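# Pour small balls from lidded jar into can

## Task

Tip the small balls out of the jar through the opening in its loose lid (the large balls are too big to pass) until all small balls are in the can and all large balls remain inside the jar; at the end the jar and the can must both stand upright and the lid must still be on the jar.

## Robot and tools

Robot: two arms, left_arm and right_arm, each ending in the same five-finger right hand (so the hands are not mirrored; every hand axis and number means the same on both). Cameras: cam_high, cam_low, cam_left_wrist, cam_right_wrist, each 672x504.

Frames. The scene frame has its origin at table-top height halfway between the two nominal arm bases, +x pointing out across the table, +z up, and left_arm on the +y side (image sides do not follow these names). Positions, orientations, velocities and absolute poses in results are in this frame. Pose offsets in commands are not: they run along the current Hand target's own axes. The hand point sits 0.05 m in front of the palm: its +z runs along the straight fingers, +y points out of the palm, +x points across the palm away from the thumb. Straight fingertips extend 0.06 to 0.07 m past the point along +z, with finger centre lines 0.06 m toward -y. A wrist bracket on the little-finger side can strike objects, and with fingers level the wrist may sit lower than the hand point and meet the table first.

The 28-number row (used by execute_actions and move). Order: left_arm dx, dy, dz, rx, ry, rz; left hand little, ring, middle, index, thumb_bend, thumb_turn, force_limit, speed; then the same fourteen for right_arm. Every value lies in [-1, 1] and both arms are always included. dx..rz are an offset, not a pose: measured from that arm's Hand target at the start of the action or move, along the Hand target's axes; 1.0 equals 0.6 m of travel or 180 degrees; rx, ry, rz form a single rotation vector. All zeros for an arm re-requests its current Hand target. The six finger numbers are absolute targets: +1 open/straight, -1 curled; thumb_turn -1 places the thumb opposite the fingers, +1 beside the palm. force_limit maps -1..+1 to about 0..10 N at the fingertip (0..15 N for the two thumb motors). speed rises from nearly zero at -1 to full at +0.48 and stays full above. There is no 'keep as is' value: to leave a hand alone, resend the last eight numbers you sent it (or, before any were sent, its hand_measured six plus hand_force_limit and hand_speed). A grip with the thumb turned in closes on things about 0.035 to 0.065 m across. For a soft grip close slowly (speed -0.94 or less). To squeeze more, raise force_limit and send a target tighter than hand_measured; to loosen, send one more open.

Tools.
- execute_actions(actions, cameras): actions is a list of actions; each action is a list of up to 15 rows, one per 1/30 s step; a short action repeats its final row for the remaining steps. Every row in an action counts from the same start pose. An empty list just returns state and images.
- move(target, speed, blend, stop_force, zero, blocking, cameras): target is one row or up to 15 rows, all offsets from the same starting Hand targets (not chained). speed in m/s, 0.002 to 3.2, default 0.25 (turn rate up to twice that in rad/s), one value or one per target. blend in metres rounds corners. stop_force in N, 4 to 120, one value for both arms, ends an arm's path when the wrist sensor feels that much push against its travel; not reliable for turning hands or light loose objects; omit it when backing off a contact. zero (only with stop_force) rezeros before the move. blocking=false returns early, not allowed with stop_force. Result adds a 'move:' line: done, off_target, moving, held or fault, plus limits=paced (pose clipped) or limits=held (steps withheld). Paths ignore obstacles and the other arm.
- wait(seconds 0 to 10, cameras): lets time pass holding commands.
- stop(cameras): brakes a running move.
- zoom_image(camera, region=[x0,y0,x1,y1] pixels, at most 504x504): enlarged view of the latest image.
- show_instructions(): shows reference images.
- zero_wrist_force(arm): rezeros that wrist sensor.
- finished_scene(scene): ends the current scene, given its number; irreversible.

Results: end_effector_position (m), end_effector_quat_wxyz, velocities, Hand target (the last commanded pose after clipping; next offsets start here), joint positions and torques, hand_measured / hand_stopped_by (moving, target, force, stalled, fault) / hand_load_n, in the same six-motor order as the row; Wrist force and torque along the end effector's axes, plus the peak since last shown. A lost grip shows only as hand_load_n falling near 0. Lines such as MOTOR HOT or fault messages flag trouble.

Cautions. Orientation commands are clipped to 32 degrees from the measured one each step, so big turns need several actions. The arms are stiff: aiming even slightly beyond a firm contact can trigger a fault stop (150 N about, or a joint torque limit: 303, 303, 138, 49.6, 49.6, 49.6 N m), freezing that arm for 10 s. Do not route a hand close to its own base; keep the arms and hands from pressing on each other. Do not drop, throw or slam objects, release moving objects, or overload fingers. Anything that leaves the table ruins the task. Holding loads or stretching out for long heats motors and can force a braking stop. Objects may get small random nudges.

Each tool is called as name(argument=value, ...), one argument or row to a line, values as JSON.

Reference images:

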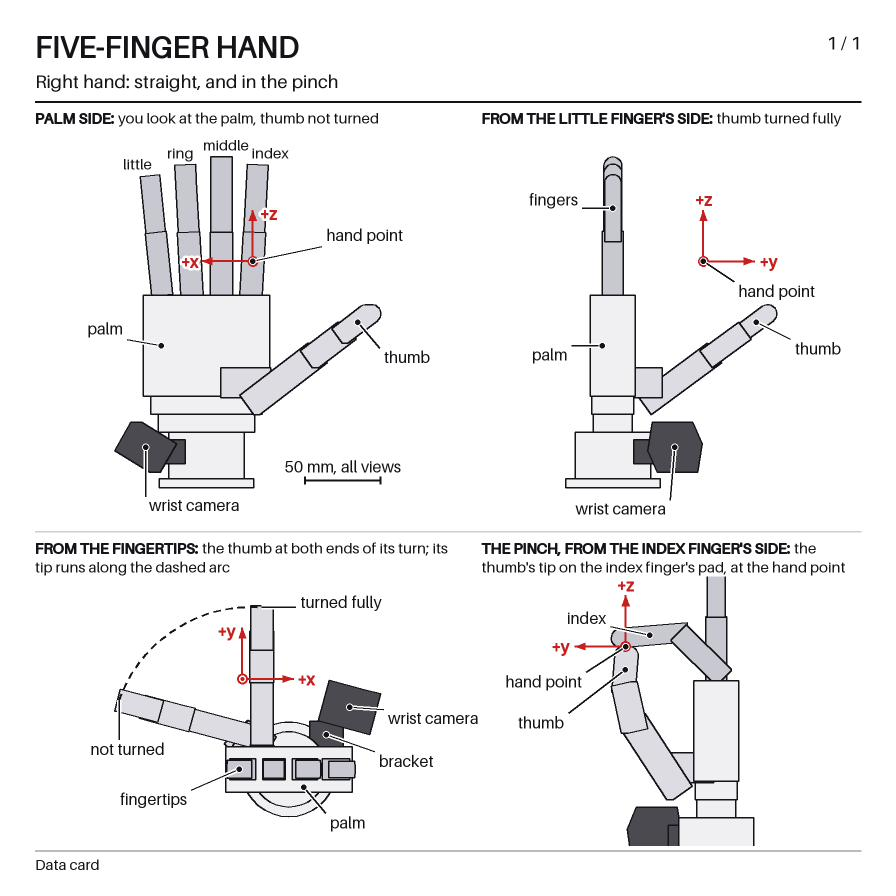

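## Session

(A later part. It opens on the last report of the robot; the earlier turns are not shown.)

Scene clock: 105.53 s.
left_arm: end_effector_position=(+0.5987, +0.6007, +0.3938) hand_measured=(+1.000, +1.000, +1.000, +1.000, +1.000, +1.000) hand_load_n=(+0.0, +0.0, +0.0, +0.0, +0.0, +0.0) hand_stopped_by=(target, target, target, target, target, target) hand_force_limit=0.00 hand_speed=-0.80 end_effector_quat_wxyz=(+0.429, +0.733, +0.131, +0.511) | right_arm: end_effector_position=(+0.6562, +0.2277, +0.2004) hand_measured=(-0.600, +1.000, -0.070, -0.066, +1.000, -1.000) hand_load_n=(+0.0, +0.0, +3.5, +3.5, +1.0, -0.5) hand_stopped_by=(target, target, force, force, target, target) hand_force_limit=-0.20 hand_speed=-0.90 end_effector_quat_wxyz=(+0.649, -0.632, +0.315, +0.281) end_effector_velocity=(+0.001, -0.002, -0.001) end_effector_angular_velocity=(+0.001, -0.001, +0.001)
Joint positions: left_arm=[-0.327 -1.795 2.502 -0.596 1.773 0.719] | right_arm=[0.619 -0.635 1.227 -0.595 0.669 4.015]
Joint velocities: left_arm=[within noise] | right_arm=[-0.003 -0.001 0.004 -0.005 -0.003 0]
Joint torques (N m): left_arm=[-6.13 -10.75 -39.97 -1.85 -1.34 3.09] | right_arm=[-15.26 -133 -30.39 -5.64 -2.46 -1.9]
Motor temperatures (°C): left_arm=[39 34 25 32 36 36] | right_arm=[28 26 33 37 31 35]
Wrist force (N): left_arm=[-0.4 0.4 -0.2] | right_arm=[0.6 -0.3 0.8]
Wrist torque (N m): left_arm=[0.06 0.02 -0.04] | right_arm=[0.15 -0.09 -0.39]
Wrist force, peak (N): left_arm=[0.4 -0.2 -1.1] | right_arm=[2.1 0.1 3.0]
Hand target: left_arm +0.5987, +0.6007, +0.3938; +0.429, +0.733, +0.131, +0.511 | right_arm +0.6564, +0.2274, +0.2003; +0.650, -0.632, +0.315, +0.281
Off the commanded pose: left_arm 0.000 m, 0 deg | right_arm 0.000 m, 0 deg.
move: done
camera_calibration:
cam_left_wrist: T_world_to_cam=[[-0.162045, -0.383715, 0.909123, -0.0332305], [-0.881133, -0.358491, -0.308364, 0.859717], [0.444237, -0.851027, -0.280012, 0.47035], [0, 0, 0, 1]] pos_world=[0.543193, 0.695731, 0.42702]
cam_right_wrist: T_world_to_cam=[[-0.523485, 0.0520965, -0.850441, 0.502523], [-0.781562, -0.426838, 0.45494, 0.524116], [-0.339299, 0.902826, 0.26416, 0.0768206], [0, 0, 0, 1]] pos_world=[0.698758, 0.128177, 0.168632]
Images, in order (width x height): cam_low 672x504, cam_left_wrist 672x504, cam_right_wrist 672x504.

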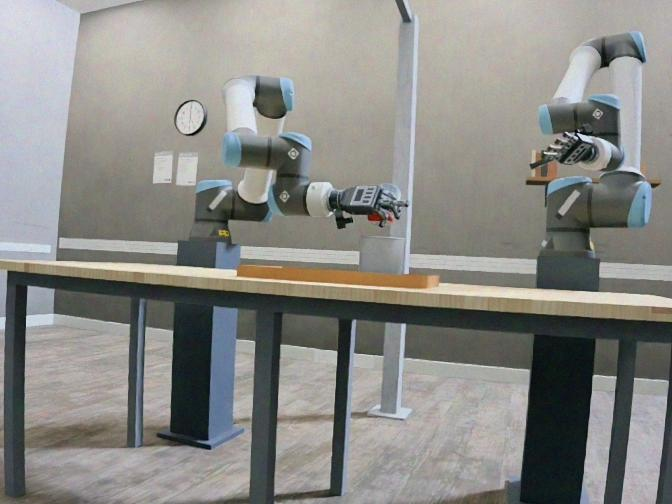

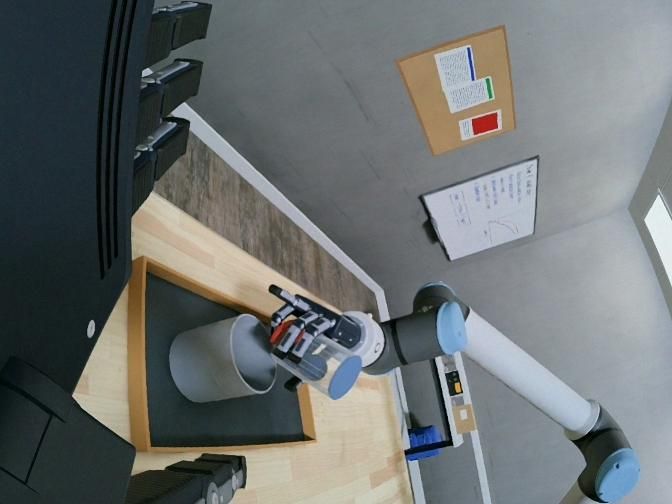

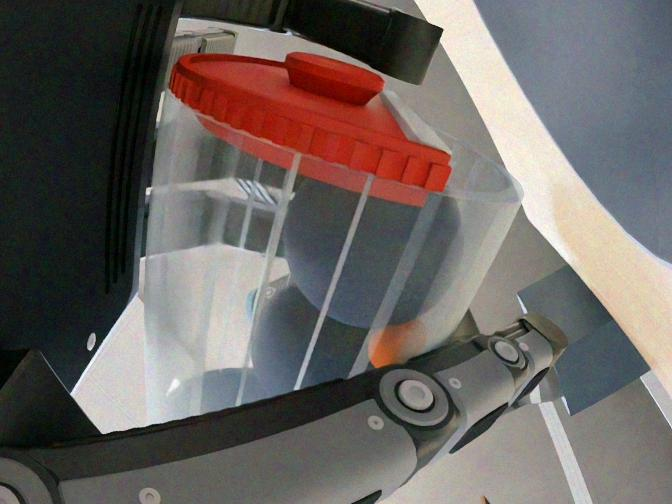

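move(
  target=[
    [0,0,0,0,0,0,1,1,1,1,1,1,0,-0.8,-0.0268,0.032,0,0,0,-0.5,-0.6,1,-0.9,-0.9,1,-1,-0.2,-0.9],
    [0,0,0,0,0,0,1,1,1,1,1,1,0,-0.8,0,0,0.045,0,0,-0.15,-0.6,1,-0.9,-0.9,1,-1,-0.2,-0.9],
    [0,0,0,0,0,0,1,1,1,1,1,1,0,-0.8,0.02,0,-0.045,0,0,-0.12,-0.6,1,-0.9,-0.9,1,-1,-0.2,-0.9],
    [0,0,0,0,0,0,1,1,1,1,1,1,0,-0.8,-0.02,0,0.045,0,0,-0.08,-0.6,1,-0.9,-0.9,1,-1,-0.2,-0.9],
    [0,0,0,0,0,0,1,1,1,1,1,1,0,-0.8,0.02,0,-0.045,0,0,-0.04,-0.6,1,-0.9,-0.9,1,-1,-0.2,-0.9],
    [0,0,0,0,0,0,1,1,1,1,1,1,0,-0.8,-0.02,0,0.045,0,0,0,-0.6,1,-0.9,-0.9,1,-1,-0.2,-0.9],
    [0,0,0,0,0,0,1,1,1,1,1,1,0,-0.8,0.03,0,-0.045,0,0,0,-0.6,1,-0.9,-0.9,1,-1,-0.2,-0.9],
    [0,0,0,0,0,0,1,1,1,1,1,1,0,-0.8,-0.03,0,0.045,0,0,0,-0.6,1,-0.9,-0.9,1,-1,-0.2,-0.9],
    [0,0,0,0,0,0,1,1,1,1,1,1,0,-0.8,0.03,0,0.045,0,0,0,-0.6,1,-0.9,-0.9,1,-1,-0.2,-0.9],
    [0,0,0,0,0,0,1,1,1,1,1,1,0,-0.8,-0.03,0,-0.045,0,0,0,-0.6,1,-0.9,-0.9,1,-1,-0.2,-0.9],
    [0,0,0,0,0,0,1,1,1,1,1,1,0,-0.8,0,0,0,0,0,0,-0.6,1,-0.9,-0.9,1,-1,-0.2,-0.9],
  ],
  speed=0.6,
  cameras=["cam_low","cam_left_wrist","cam_right_wrist"],
)

zoom_image(
  camera="cam_left_wrist",
  region=[230, 280, 380, 420],
)

Scene clock: 112.10 s.
left_arm: end_effector_position=(+0.5987, +0.6007, +0.3938) hand_measured=(+1.000, +1.000, +1.000, +1.000, +1.000, +1.000) hand_load_n=(+0.0, +0.0, +0.0, +0.0, +0.0, +0.0) hand_stopped_by=(target, target, target, target, target, target) hand_force_limit=0.00 hand_speed=-0.80 end_effector_quat_wxyz=(+0.429, +0.733, +0.131, +0.511) | right_arm: end_effector_position=(+0.6563, +0.2273, +0.2004) hand_measured=(-0.600, +1.000, -0.070, -0.066, +1.000, -1.000) hand_load_n=(+0.5, +0.0, +4.0, +3.5, +1.0, -0.5) hand_stopped_by=(target, target, force, force, target, target) hand_force_limit=-0.20 hand_speed=-0.90 end_effector_quat_wxyz=(+0.650, -0.632, +0.315, +0.281)
Joint positions: left_arm=[-0.327 -1.795 2.502 -0.596 1.773 0.719] | right_arm=[0.618 -0.636 1.228 -0.595 0.668 4.015]
Joint velocities: within noise
Joint torques (N m): left_arm=[-5.25 -10.97 -38.58 -1.89 -0.61 2.97] | right_arm=[22.38 -94.27 -48.07 2.14 1.76 1.2]
Motor temperatures (°C): left_arm=[39 34 25 32 36 36] | right_arm=[28 26 33 37 31 35]
Wrist force (N): left_arm=[-0.2 -0.2 -0.5] | right_arm=[0.1 -0.3 0.8]
Wrist torque (N m): left_arm=[-0.01 0.01 -0.04] | right_arm=[0.14 -0.03 -0.42]
Wrist force, peak (N): left_arm=[-0.7 0.6 -0.5] | right_arm=[-1.1 -0.8 3.6]
Hand target: left_arm +0.5987, +0.6007, +0.3938; +0.429, +0.733, +0.131, +0.511 | right_arm +0.6564, +0.2274, +0.2003; +0.650, -0.632, +0.315, +0.281
Off the commanded pose: left_arm 0.000 m, 0 deg | right_arm 0.000 m, 0 deg.
move: done
camera_calibration:
cam_left_wrist: T_world_to_cam=[[-0.162045, -0.383715, 0.909123, -0.0332305], [-0.881133, -0.358491, -0.308364, 0.859717], [0.444237, -0.851027, -0.280012, 0.47035], [0, 0, 0, 1]] pos_world=[0.543193, 0.695731, 0.42702]
cam_right_wrist: T_world_to_cam=[[-0.523533, 0.0522201, -0.850404, 0.502613], [-0.781573, -0.426808, 0.454949, 0.523983], [-0.339202, 0.902833, 0.264262, 0.0772201], [0, 0, 0, 1]] pos_world=[0.698858, 0.127677, 0.168632]
Images, in order (width x height): cam_low 672x504, cam_left_wrist 672x504, cam_right_wrist 672x504.

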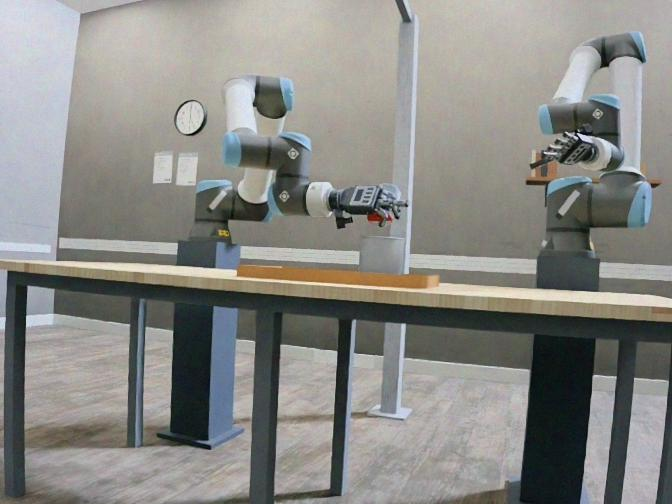

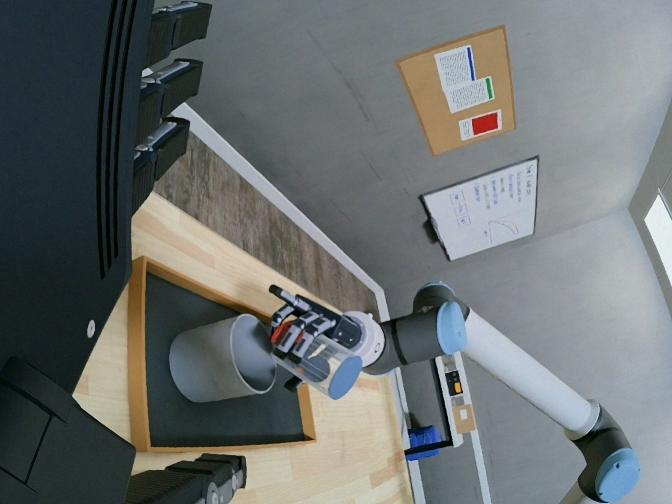

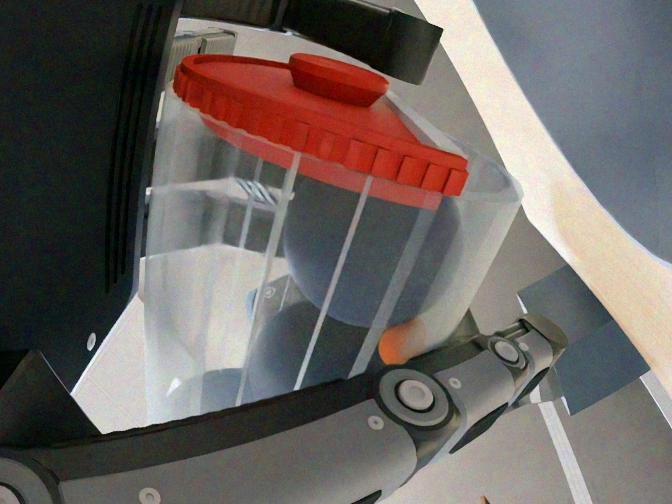

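Scaled by 3.360 from the camera's 672x504 image, which has a finer 960x720 frame.

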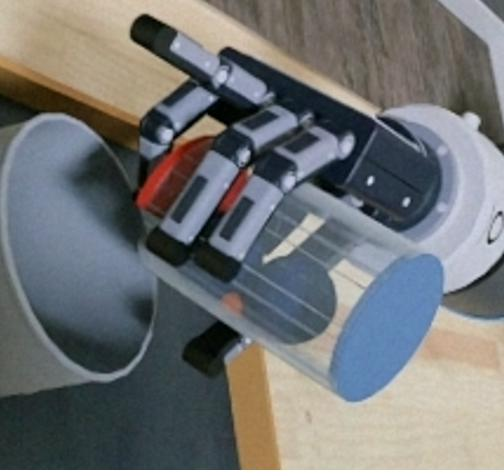

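move(
  target=[
    [0,0,0,0,0,0,1,1,1,1,1,1,0,-0.8,-0.0268,0.032,0,0,0,-0.377,-0.6,1,-0.9,-0.9,1,-1,-0.2,-0.9],
    [0,0,0,0,0,0,1,1,1,1,1,1,0,-0.8,-0.1161,-0.043,0,0,0,-0.777,-0.6,1,-0.9,-0.9,1,-1,-0.2,-0.9],
  ],
  speed=0.4,
)

zoom_image(
  camera="cam_left_wrist",
  region=[270, 320, 420, 460],
)

zoom_image(
  camera="cam_high",
  region=[340, 150, 440, 225],
)

zoom_image(
  camera="cam_low",
  region=[320, 140, 440, 230],
)

Scene clock: 116.80 s.
left_arm: end_effector_position=(+0.5987, +0.6007, +0.3938) hand_measured=(+1.000, +1.000, +1.000, +1.000, +1.000, +1.000) hand_load_n=(+0.0, +0.0, +0.0, +0.0, +0.0, +0.0) hand_stopped_by=(target, target, target, target, target, target) hand_force_limit=0.00 hand_speed=-0.80 end_effector_quat_wxyz=(+0.429, +0.733, +0.131, +0.511) | right_arm: end_effector_position=(+0.6312, +0.2286, +0.2702) hand_measured=(-0.600, +1.000, -0.070, -0.066, +1.000, -1.000) hand_load_n=(+0.0, +0.0, +3.5, +4.0, +1.0, +1.0) hand_stopped_by=(target, target, force, force, target, target) hand_force_limit=-0.20 hand_speed=-0.90 end_effector_quat_wxyz=(+0.487, -0.513, -0.486, -0.513)
Joint positions: left_arm=[-0.327 -1.795 2.502 -0.596 1.773 0.719] | right_arm=[0.727 -0.848 1.461 -0.617 0.777 1.574]
Joint velocities: within noise
Joint torques (N m): left_arm=[-6.82 -11.78 -40.31 -1.61 -1.13 3.56] | right_arm=[20.9 -116.41 -48.15 1.19 1.78 -3.29]
Motor temperatures (°C): left_arm=[39 34 25 32 36 36] | right_arm=[28 26 33 37 31 35]
Wrist force (N): left_arm=[0.1 0.2 -0.1] | right_arm=[-1.1 -0.3 1.7]
Wrist torque (N m): left_arm=[0.02 -0.06 -0.01] | right_arm=[0.03 -0.06 -0.45]
Wrist force, peak (N): left_arm=[-1.0 0.0 -0.3] | right_arm=[-0.7 -0.1 2.4]
Hand target: left_arm +0.5987, +0.6007, +0.3938; +0.429, +0.733, +0.131, +0.511 | right_arm +0.6312, +0.2286, +0.2702; +0.487, -0.513, -0.486, -0.514
Off the commanded pose: left_arm 0.000 m, 0 deg | right_arm 0.000 m, 0 deg.
move: done
camera_calibration:
cam_left_wrist: T_world_to_cam=[[-0.162045, -0.383715, 0.909123, -0.0332305], [-0.881133, -0.358491, -0.308364, 0.859717], [0.444237, -0.851027, -0.280012, 0.47035], [0, 0, 0, 1]] pos_world=[0.543193, 0.695731, 0.42702]
cam_right_wrist: T_world_to_cam=[[0.949936, -0.028835, 0.311113, -0.676638], [0.259898, -0.479757, -0.838025, 0.177201], [0.173423, 0.876927, -0.448244, -0.0760851], [0, 0, 0, 1]] pos_world=[0.609903, 0.132224, 0.324905]

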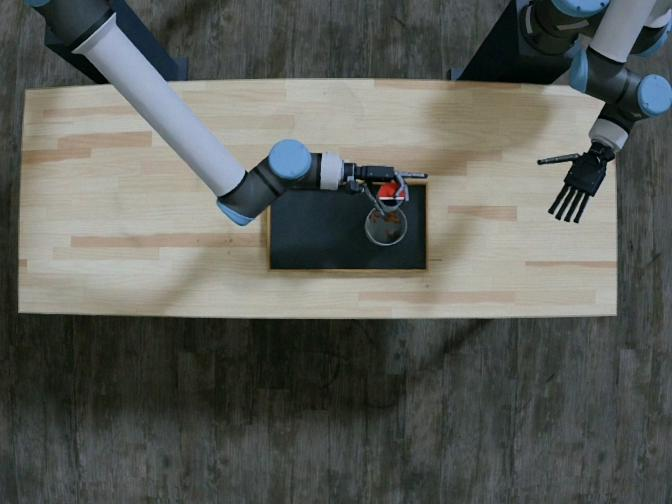

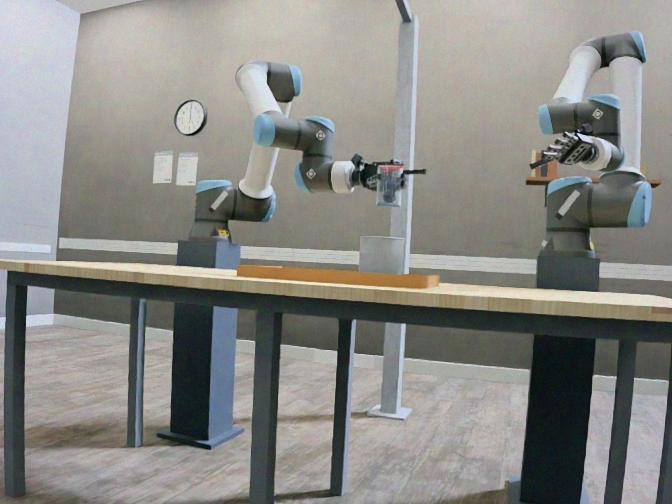

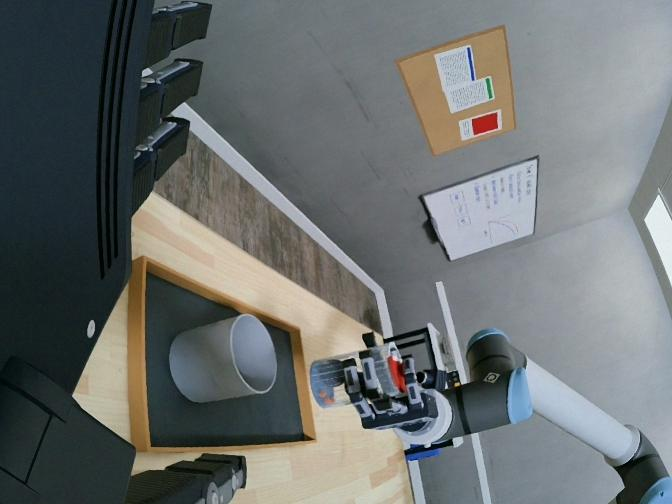

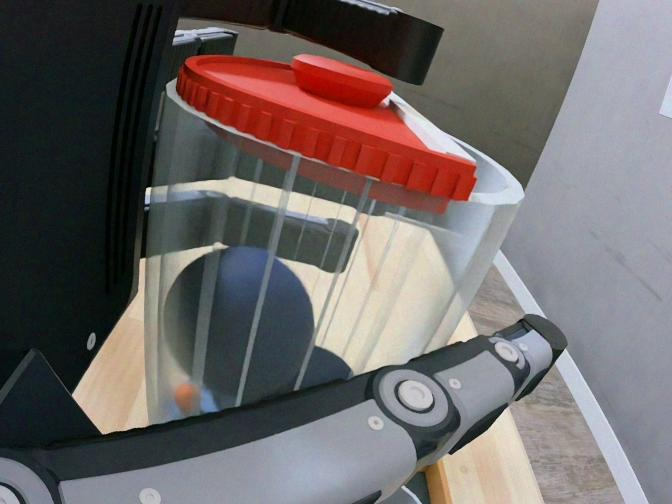

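Scaled by 3.360 from the camera's 672x504 image, which has a finer 960x720 frame.

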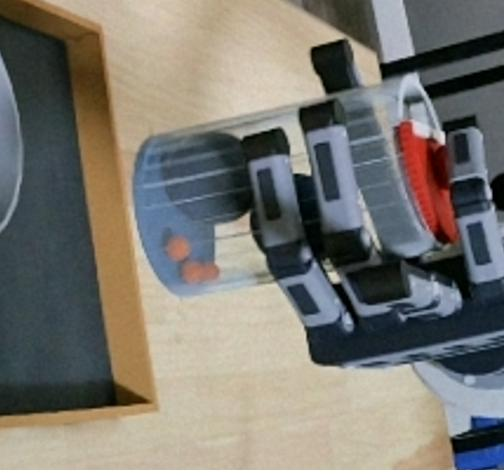

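Scaled by 5.040.

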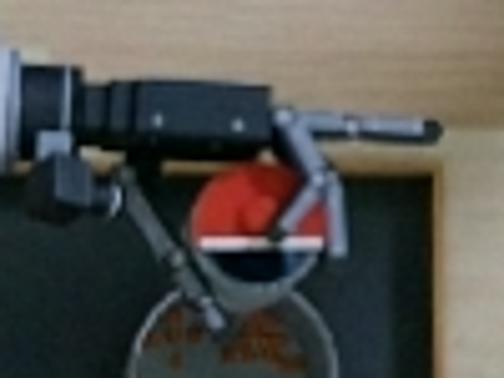

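Scaled by 4.200.

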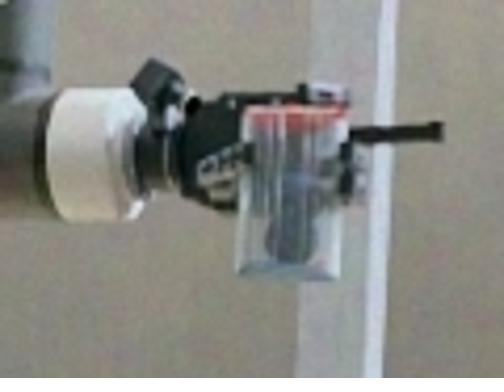

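move(
  target=[
    [0,0,0,0,0,0,1,1,1,1,1,1,0,-0.8,0,0,0,0,0,-0.33,-0.6,1,-0.9,-0.9,1,-1,-0.2,-0.9],
    [0,0,0,0,0,0,1,1,1,1,1,1,0,-0.8,0.0,0.03,0,0,0,-0.33,-0.6,1,-0.9,-0.9,1,-1,-0.2,-0.9],
    [0,0,0,0,0,0,1,1,1,1,1,1,0,-0.8,0.0,-0.03,0,0,0,-0.33,-0.6,1,-0.9,-0.9,1,-1,-0.2,-0.9],
    [0,0,0,0,0,0,1,1,1,1,1,1,0,-0.8,0.0,0.03,0,0,0,-0.33,-0.6,1,-0.9,-0.9,1,-1,-0.2,-0.9],
    [0,0,0,0,0,0,1,1,1,1,1,1,0,-0.8,0,0,0,0,0,0,-0.6,1,-0.9,-0.9,1,-1,-0.2,-0.9],
  ],
  speed=0.4,
  cameras=["cam_right_wrist","cam_low"],
)

Scene clock: 121.70 s.
left_arm: end_effector_position=(+0.5987, +0.6007, +0.3938) hand_measured=(+1.000, +1.000, +1.000, +1.000, +1.000, +1.000) hand_load_n=(+0.0, -0.5, +0.0, +0.0, +0.0, +0.0) hand_stopped_by=(target, target, target, target, target, target) hand_force_limit=0.00 hand_speed=-0.80 end_effector_quat_wxyz=(+0.429, +0.733, +0.131, +0.511) | right_arm: end_effector_position=(+0.6312, +0.2286, +0.2702) hand_measured=(-0.600, +1.000, -0.070, -0.066, +1.000, -1.000) hand_load_n=(+0.0, +0.0, +3.5, +4.0, +1.0, +1.0) hand_stopped_by=(target, target, force, force, target, target) hand_force_limit=-0.20 hand_speed=-0.90 end_effector_quat_wxyz=(+0.487, -0.513, -0.486, -0.514)
Joint positions: left_arm=[-0.327 -1.795 2.502 -0.596 1.773 0.719] | right_arm=[0.727 -0.848 1.461 -0.616 0.777 1.573]
Joint velocities: within noise
Joint torques (N m): left_arm=[-7.75 -11.78 -38.75 -1.75 -1.35 3.06] | right_arm=[-17.38 -117.07 -31.7 -5.41 -1.85 2.35]
Motor temperatures (°C): left_arm=[39 34 25 32 36 36] | right_arm=[28 26 33 37 31 35]
Wrist force (N): left_arm=[0.1 -0.5 -0.5] | right_arm=[-0.6 -0.2 1.9]
Wrist torque (N m): left_arm=[-0.06 -0.04 -0.04] | right_arm=[0.03 -0.12 -0.42]
Wrist force, peak (N): left_arm=[-0.4 -0.6 -0.8] | right_arm=[2.4 -2.1 1.1]
Hand target: left_arm +0.5987, +0.6007, +0.3938; +0.429, +0.733, +0.131, +0.511 | right_arm +0.6312, +0.2286, +0.2702; +0.487, -0.513, -0.486, -0.514
Off the commanded pose: left_arm 0.000 m, 0 deg | right_arm 0.000 m, 0 deg.
move: done
camera_calibration:
cam_right_wrist: T_world_to_cam=[[0.94975, -0.028795, 0.311683, -0.676649], [0.26038, -0.479955, -0.837762, 0.177004], [0.173717, 0.87682, -0.448339, -0.0762454], [0, 0, 0, 1]] pos_world=[0.609804, 0.132323, 0.325003]
Images, in order (width x height): cam_low 672x504, cam_right_wrist 672x504.

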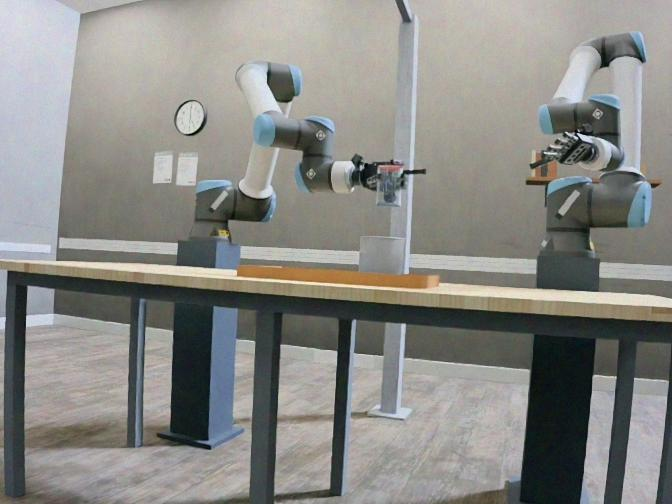

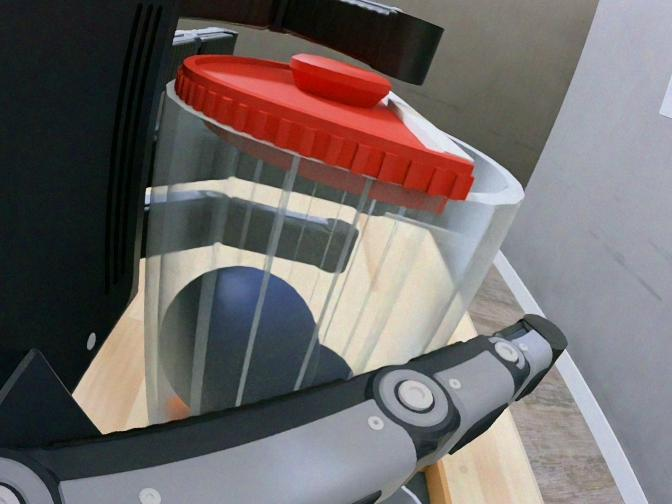

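move(
  target=[
    [0,0,0,0,0,0,1,1,1,1,1,1,0,-0.8,0,0,0,0,0,0.333,-0.6,1,-0.9,-0.9,1,-1,-0.2,-0.9],
    [0,0,0,0,0,0,1,1,1,1,1,1,0,-0.8,-0.1167,0,0,0,0,0.5,-0.6,1,-0.9,-0.9,1,-1,-0.2,-0.9],
    [0,0,0,0,0,0,1,1,1,1,1,1,0,-0.8,-0.1167,0.02,0.03,0,0,0.64,-0.6,1,-0.9,-0.9,1,-1,-0.2,-0.9],
    [0,0,0,0,0,0,1,1,1,1,1,1,0,-0.8,-0.1167,0.0417,-0.03,0,0,0.777,-0.6,1,-0.9,-0.9,1,-1,-0.2,-0.9],
    [0,0,0,0,0,0,1,1,1,1,1,1,0,-0.8,-0.1167,0.0417,0.04,0,0,0.777,-0.6,1,-0.9,-0.9,1,-1,-0.2,-0.9],
    [0,0,0,0,0,0,1,1,1,1,1,1,0,-0.8,-0.1167,0.0417,-0.04,0,0,0.777,-0.6,1,-0.9,-0.9,1,-1,-0.2,-0.9],
    [0,0,0,0,0,0,1,1,1,1,1,1,0,-0.8,-0.14,0.0607,0.04,0,0,0.777,-0.6,1,-0.9,-0.9,1,-1,-0.2,-0.9],
    [0,0,0,0,0,0,1,1,1,1,1,1,0,-0.8,-0.094,0.0227,-0.04,0,0,0.777,-0.6,1,-0.9,-0.9,1,-1,-0.2,-0.9],
    [0,0,0,0,0,0,1,1,1,1,1,1,0,-0.8,-0.14,0.0607,-0.04,0,0,0.777,-0.6,1,-0.9,-0.9,1,-1,-0.2,-0.9],
    [0,0,0,0,0,0,1,1,1,1,1,1,0,-0.8,-0.094,0.0227,0.04,0,0,0.777,-0.6,1,-0.9,-0.9,1,-1,-0.2,-0.9],
    [0,0,0,0,0,0,1,1,1,1,1,1,0,-0.8,-0.1167,0.0417,0,0,0,0.777,-0.6,1,-0.9,-0.9,1,-1,-0.2,-0.9],
  ],
  speed=0.5,
  cameras=["cam_low","cam_left_wrist","cam_right_wrist"],
)

zoom_image(
  camera="cam_left_wrist",
  region=[230, 280, 380, 420],
)

Scene clock: 128.13 s.
left_arm: end_effector_position=(+0.5987, +0.6007, +0.3938) hand_measured=(+1.000, +1.000, +1.000, +1.000, +1.000, +1.000) hand_load_n=(+0.0, +0.0, +0.0, +0.0, +0.0, +0.0) hand_stopped_by=(target, target, target, target, target, target) hand_force_limit=0.00 hand_speed=-0.80 end_effector_quat_wxyz=(+0.429, +0.733, +0.131, +0.511) | right_arm: end_effector_position=(+0.6560, +0.2277, +0.2002) hand_measured=(-0.600, +1.000, -0.070, -0.066, +1.000, -1.000) hand_load_n=(+0.0, +0.0, +3.5, +3.5, +1.0, +0.0) hand_stopped_by=(target, target, force, force, target, target) hand_force_limit=-0.20 hand_speed=-0.90 end_effector_quat_wxyz=(+0.649, -0.632, +0.315, +0.281)
Joint positions: left_arm=[-0.327 -1.795 2.502 -0.596 1.773 0.719] | right_arm=[0.619 -0.635 1.227 -0.595 0.669 4.015]
Joint velocities: within noise
Joint torques (N m): left_arm=[-11.2 -8.49 -39.55 -1.67 -1.27 3.16] | right_arm=[-16.12 -115.52 -32.05 -4.78 -1.89 -2.12]
Motor temperatures (°C): left_arm=[39 34 25 32 36 36] | right_arm=[28 26 33 37 31 35]
Wrist force (N): left_arm=[-0.2 -0.3 -0.4] | right_arm=[0.3 0.0 0.4]
Wrist torque (N m): left_arm=[-0.04 0.00 -0.05] | right_arm=[0.21 -0.05 -0.40]
Wrist force, peak (N): left_arm=[0.2 0.6 -0.8] | right_arm=[2.4 -0.3 2.7]
Hand target: left_arm +0.5987, +0.6007, +0.3938; +0.429, +0.733, +0.131, +0.511 | right_arm +0.6562, +0.2274, +0.2002; +0.650, -0.632, +0.315, +0.281
Off the commanded pose: left_arm 0.000 m, 0 deg | right_arm 0.000 m, 0 deg.
move: done
camera_calibration:
cam_left_wrist: T_world_to_cam=[[-0.162045, -0.383715, 0.909123, -0.0332305], [-0.881133, -0.358491, -0.308364, 0.859717], [0.444237, -0.851027, -0.280012, 0.47035], [0, 0, 0, 1]] pos_world=[0.543193, 0.695731, 0.42702]
cam_right_wrist: T_world_to_cam=[[-0.523568, 0.0521019, -0.85039, 0.502302], [-0.781558, -0.426733, 0.455044, 0.523975], [-0.339181, 0.902876, 0.264144, 0.0768092], [0, 0, 0, 1]] pos_world=[0.698558, 0.128077, 0.168432]
Images, in order (width x height): cam_low 672x504, cam_left_wrist 672x504, cam_right_wrist 672x504.

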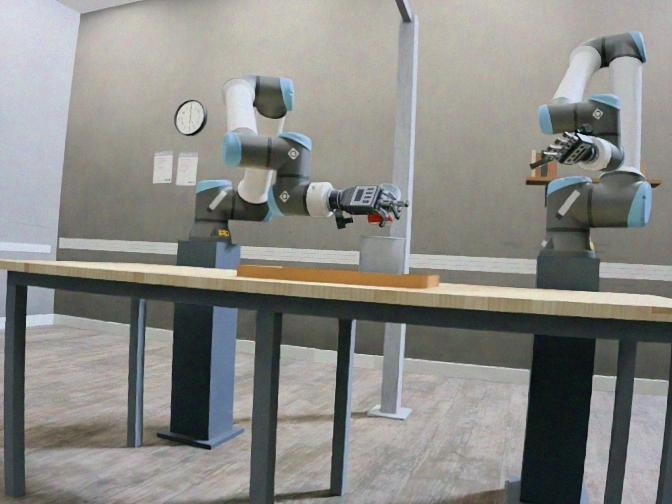

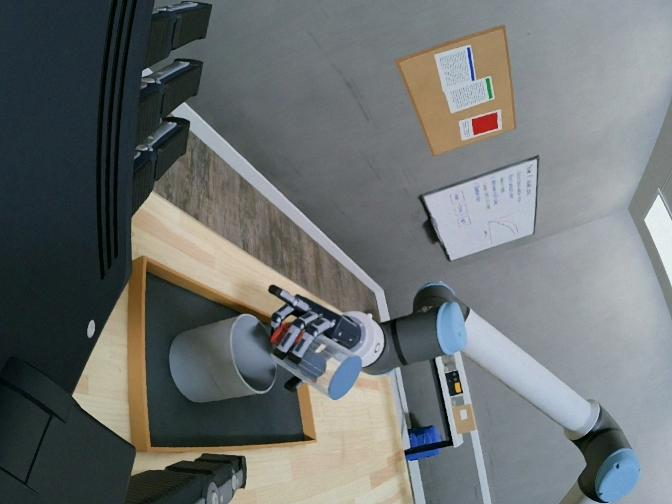

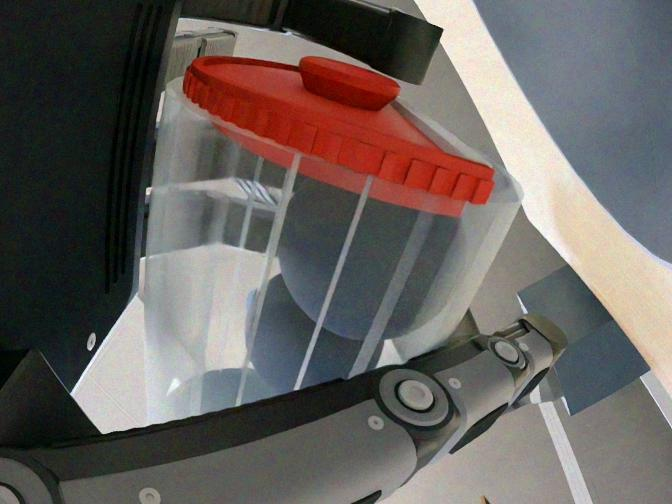

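Scaled by 3.360 from the camera's 672x504 image, which has a finer 960x720 frame.

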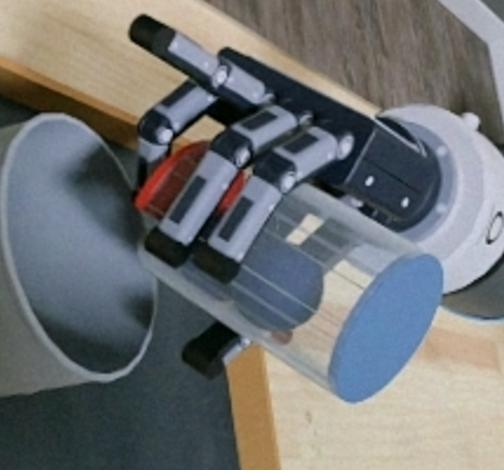

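move(
  target=[
    [0,0,0,0,0,0,1,1,1,1,1,1,0,-0.8,-0.0268,0.032,0,0,0,-0.377,-0.6,1,-0.9,-0.9,1,-1,-0.2,-0.9],
    [0,0,0,0,0,0,1,1,1,1,1,1,0,-0.8,-0.1161,-0.043,0,0,0,-0.777,-0.6,1,-0.9,-0.9,1,-1,-0.2,-0.9],
  ],
  speed=0.4,
)

zoom_image(
  camera="cam_left_wrist",
  region=[270, 320, 420, 460],
)

zoom_image(
  camera="cam_high",
  region=[340, 150, 440, 225],
)

zoom_image(
  camera="cam_low",
  region=[320, 140, 440, 230],
)

Scene clock: 132.73 s.
left_arm: end_effector_position=(+0.5987, +0.6007, +0.3938) hand_measured=(+1.000, +1.000, +1.000, +1.000, +1.000, +1.000) hand_load_n=(+0.0, +0.0, +0.0, +0.0, +0.0, +0.0) hand_stopped_by=(target, target, target, target, target, target) hand_force_limit=0.00 hand_speed=-0.80 end_effector_quat_wxyz=(+0.429, +0.733, +0.131, +0.511) | right_arm: end_effector_position=(+0.6311, +0.2286, +0.2701) hand_measured=(-0.600, +1.000, -0.070, -0.066, +1.000, -1.000) hand_load_n=(+0.0, +0.0, +3.0, +4.0, +1.0, +1.0) hand_stopped_by=(target, target, force, force, target, target) hand_force_limit=-0.20 hand_speed=-0.90 end_effector_quat_wxyz=(+0.487, -0.513, -0.486, -0.513)
Joint positions: left_arm=[-0.327 -1.795 2.502 -0.596 1.773 0.719] | right_arm=[0.727 -0.848 1.462 -0.617 0.777 1.574]
Joint velocities: within noise
Joint torques (N m): left_arm=[-13.3 -10.91 -38.7 -1.7 -0.89 2.76] | right_arm=[24.02 -114.87 -46.53 0.94 1.69 -2.75]
Motor temperatures (°C): left_arm=[39 34 25 32 36 36] | right_arm=[28 26 33 37 31 35]
Wrist force (N): left_arm=[0.1 -0.3 -0.3] | right_arm=[-0.4 -0.6 1.8]
Wrist torque (N m): left_arm=[-0.04 -0.05 -0.03] | right_arm=[-0.01 -0.17 -0.42]
Wrist force, peak (N): left_arm=[-0.4 -0.6 -0.7] | right_arm=[-0.9 0.0 2.4]
Hand target: left_arm +0.5987, +0.6007, +0.3938; +0.429, +0.733, +0.131, +0.511 | right_arm +0.6311, +0.2286, +0.2701; +0.487, -0.513, -0.486, -0.514
Off the commanded pose: left_arm 0.000 m, 0 deg | right_arm 0.000 m, 0 deg.
move: done
camera_calibration:
cam_left_wrist: T_world_to_cam=[[-0.162045, -0.383715, 0.909123, -0.0332305], [-0.881133, -0.358491, -0.308364, 0.859717], [0.444237, -0.851027, -0.280012, 0.47035], [0, 0, 0, 1]] pos_world=[0.543193, 0.695731, 0.42702]
cam_right_wrist: T_world_to_cam=[[0.949936, -0.028835, 0.311113, -0.676416], [0.259898, -0.479757, -0.838025, 0.177169], [0.173423, 0.876927, -0.448244, -0.0760953], [0, 0, 0, 1]] pos_world=[0.609703, 0.132224, 0.324805]

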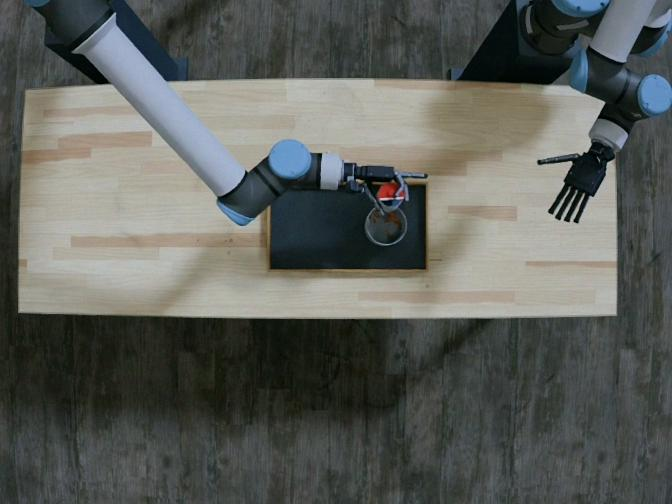

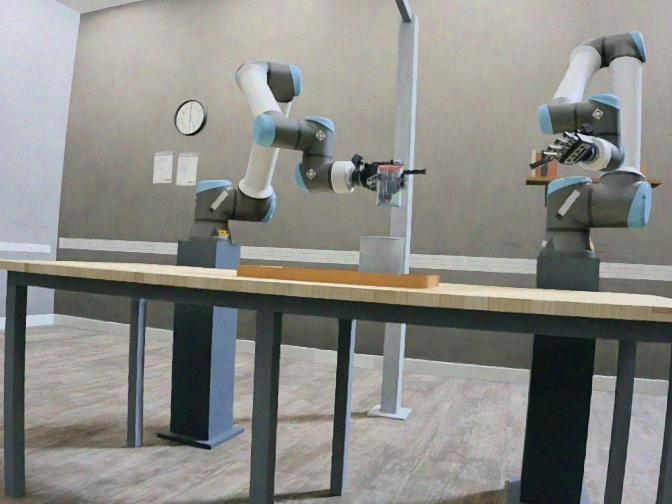

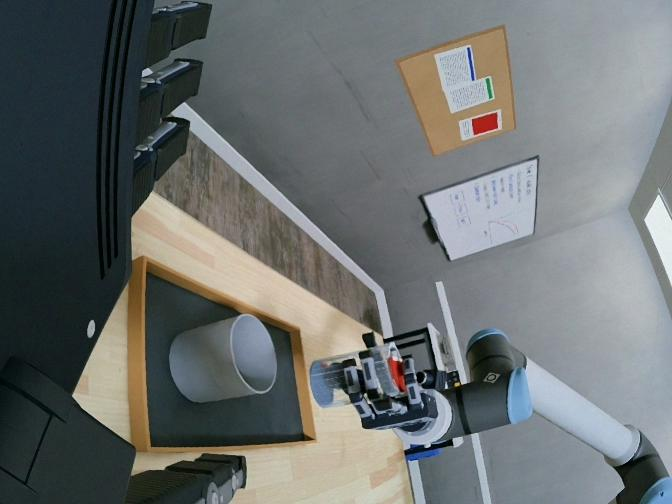

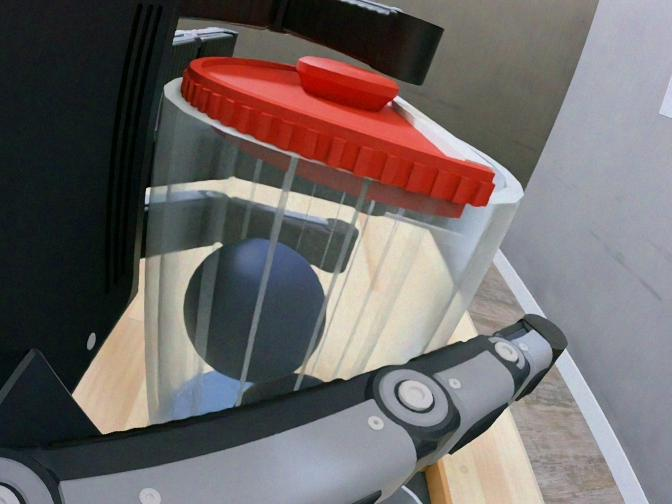

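Scaled by 3.360 from the camera's 672x504 image, which has a finer 960x720 frame.

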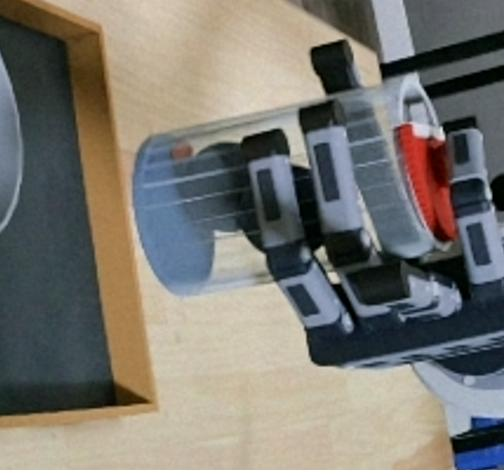

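Scaled by 5.040.

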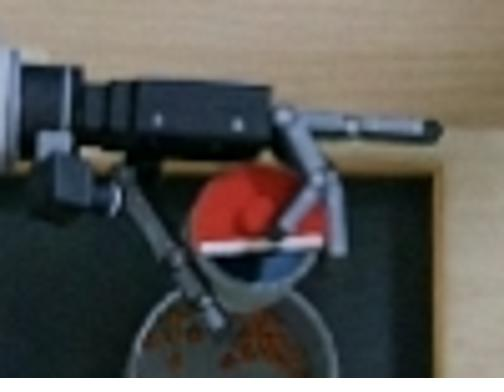

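Scaled by 4.200.

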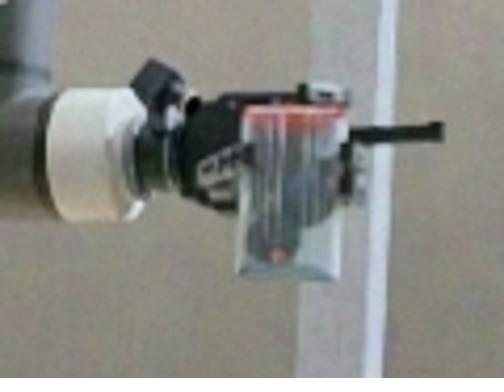

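move(
  target=[
    [0,0,0,0,0,0,1,1,1,1,1,1,0,-0.8,0,0,0,0,0,0.333,-0.6,1,-0.9,-0.9,1,-1,-0.2,-0.9],
    [0,0,0,0,0,0,1,1,1,1,1,1,0,-0.8,-0.1167,0,0,0,0,0.45,-0.6,1,-0.9,-0.9,1,-1,-0.2,-0.9],
    [0,0,0,0,0,0,1,1,1,1,1,1,0,-0.8,-0.1167,0,0,0,0,0.55,-0.6,1,-0.9,-0.9,1,-1,-0.2,-0.9],
    [0,0,0,0,0,0,1,1,1,1,1,1,0,-0.8,-0.1167,0.02,0.03,0,0,0.6,-0.6,1,-0.9,-0.9,1,-1,-0.2,-0.9],
    [0,0,0,0,0,0,1,1,1,1,1,1,0,-0.8,-0.1167,0.02,-0.03,0,0,0.64,-0.6,1,-0.9,-0.9,1,-1,-0.2,-0.9],
  ],
  speed=0.5,
  cameras=["cam_low","cam_left_wrist","cam_right_wrist"],
)

zoom_image(
  camera="cam_left_wrist",
  region=[230, 300, 380, 440],
)

Scene clock: 136.90 s.
left_arm: end_effector_position=(+0.5987, +0.6007, +0.3938) hand_measured=(+1.000, +1.000, +1.000, +1.000, +1.000, +1.000) hand_load_n=(+0.0, +0.0, +0.0, +0.0, +0.0, +0.0) hand_stopped_by=(target, target, target, target, target, target) hand_force_limit=0.00 hand_speed=-0.80 end_effector_quat_wxyz=(+0.429, +0.733, +0.131, +0.511) | right_arm: end_effector_position=(+0.6421, +0.2102, +0.2000) hand_measured=(-0.600, +1.000, -0.070, -0.066, +1.000, -1.000) hand_load_n=(+0.0, +0.0, +3.5, +3.5, +1.0, +0.0) hand_stopped_by=(target, target, force, force, target, target) hand_force_limit=-0.20 hand_speed=-0.90 end_effector_quat_wxyz=(+0.695, -0.685, +0.173, +0.136)
Joint positions: left_arm=[-0.327 -1.795 2.502 -0.596 1.773 0.719] | right_arm=[0.62 -0.704 1.311 -0.61 0.67 3.584]
Joint velocities: within noise
Joint torques (N m): left_arm=[-10.1 -11.89 -39.53 -1.8 -0.74 3.39] | right_arm=[-19.33 -127.69 -32.53 -5.64 -2.66 2.64]
Motor temperatures (°C): left_arm=[39 34 25 32 36 36] | right_arm=[28 26 33 37 31 35]
Wrist force (N): left_arm=[0.3 -0.4 -0.5] | right_arm=[0.4 -0.2 1.1]
Wrist torque (N m): left_arm=[-0.06 -0.07 -0.03] | right_arm=[0.14 -0.10 -0.50]
Wrist force, peak (N): left_arm=[-0.4 -0.8 -0.9] | right_arm=[-0.7 0.2 2.4]
Hand target: left_arm +0.5987, +0.6007, +0.3938; +0.429, +0.733, +0.131, +0.511 | right_arm +0.6421, +0.2101, +0.2000; +0.695, -0.685, +0.173, +0.136
Off the commanded pose: left_arm 0.000 m, 0 deg | right_arm 0.000 m, 0 deg.
move: done
camera_calibration:
cam_left_wrist: T_world_to_cam=[[-0.162045, -0.383715, 0.909123, -0.0332305], [-0.881133, -0.358491, -0.308364, 0.859717], [0.444237, -0.851027, -0.280012, 0.47035], [0, 0, 0, 1]] pos_world=[0.543193, 0.695731, 0.42702]
cam_right_wrist: T_world_to_cam=[[-0.120996, 0.0308923, -0.992172, 0.270093], [-0.902508, -0.419607, 0.0969962, 0.653448], [-0.413326, 0.90718, 0.0786512, 0.171632], [0, 0, 0, 1]] pos_world=[0.693363, 0.110147, 0.191098]
Images, in order (width x height): cam_low 672x504, cam_left_wrist 672x504, cam_right_wrist 672x504.

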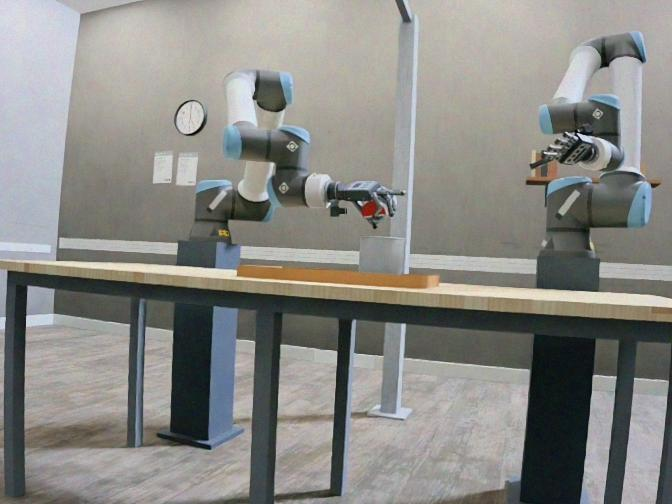

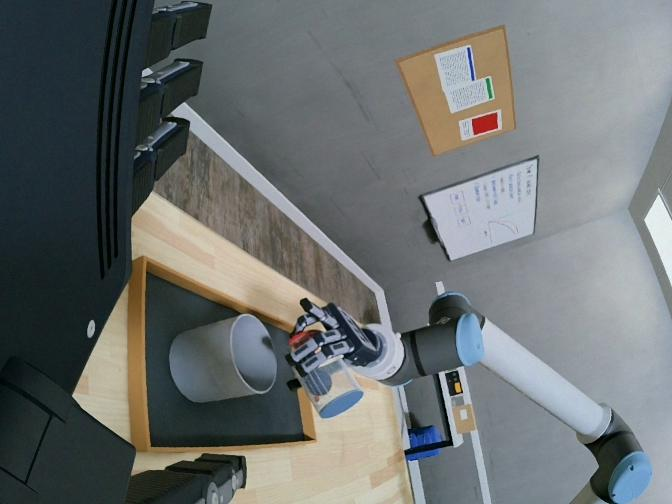

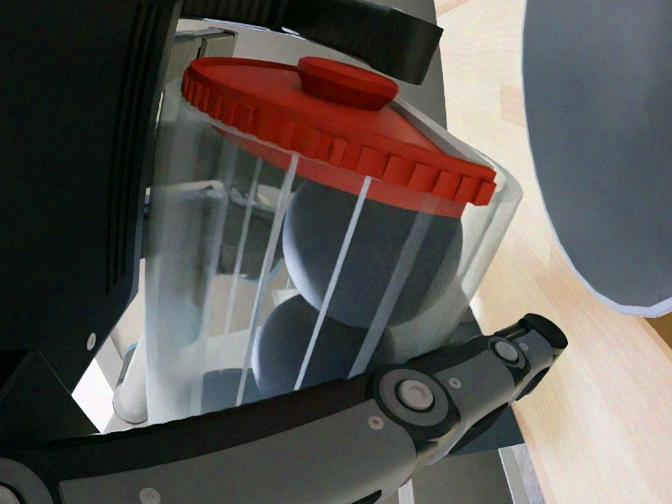

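Scaled by 3.360 from the camera's 672x504 image, which has a finer 960x720 frame.

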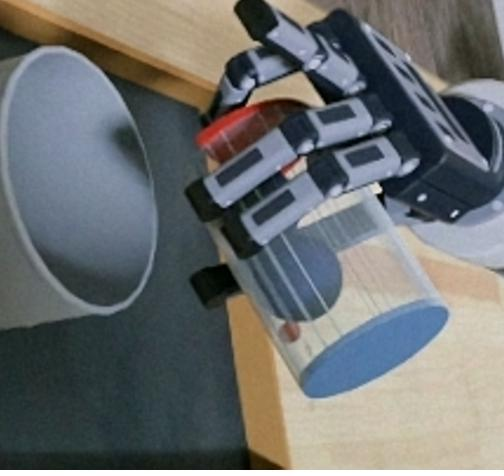

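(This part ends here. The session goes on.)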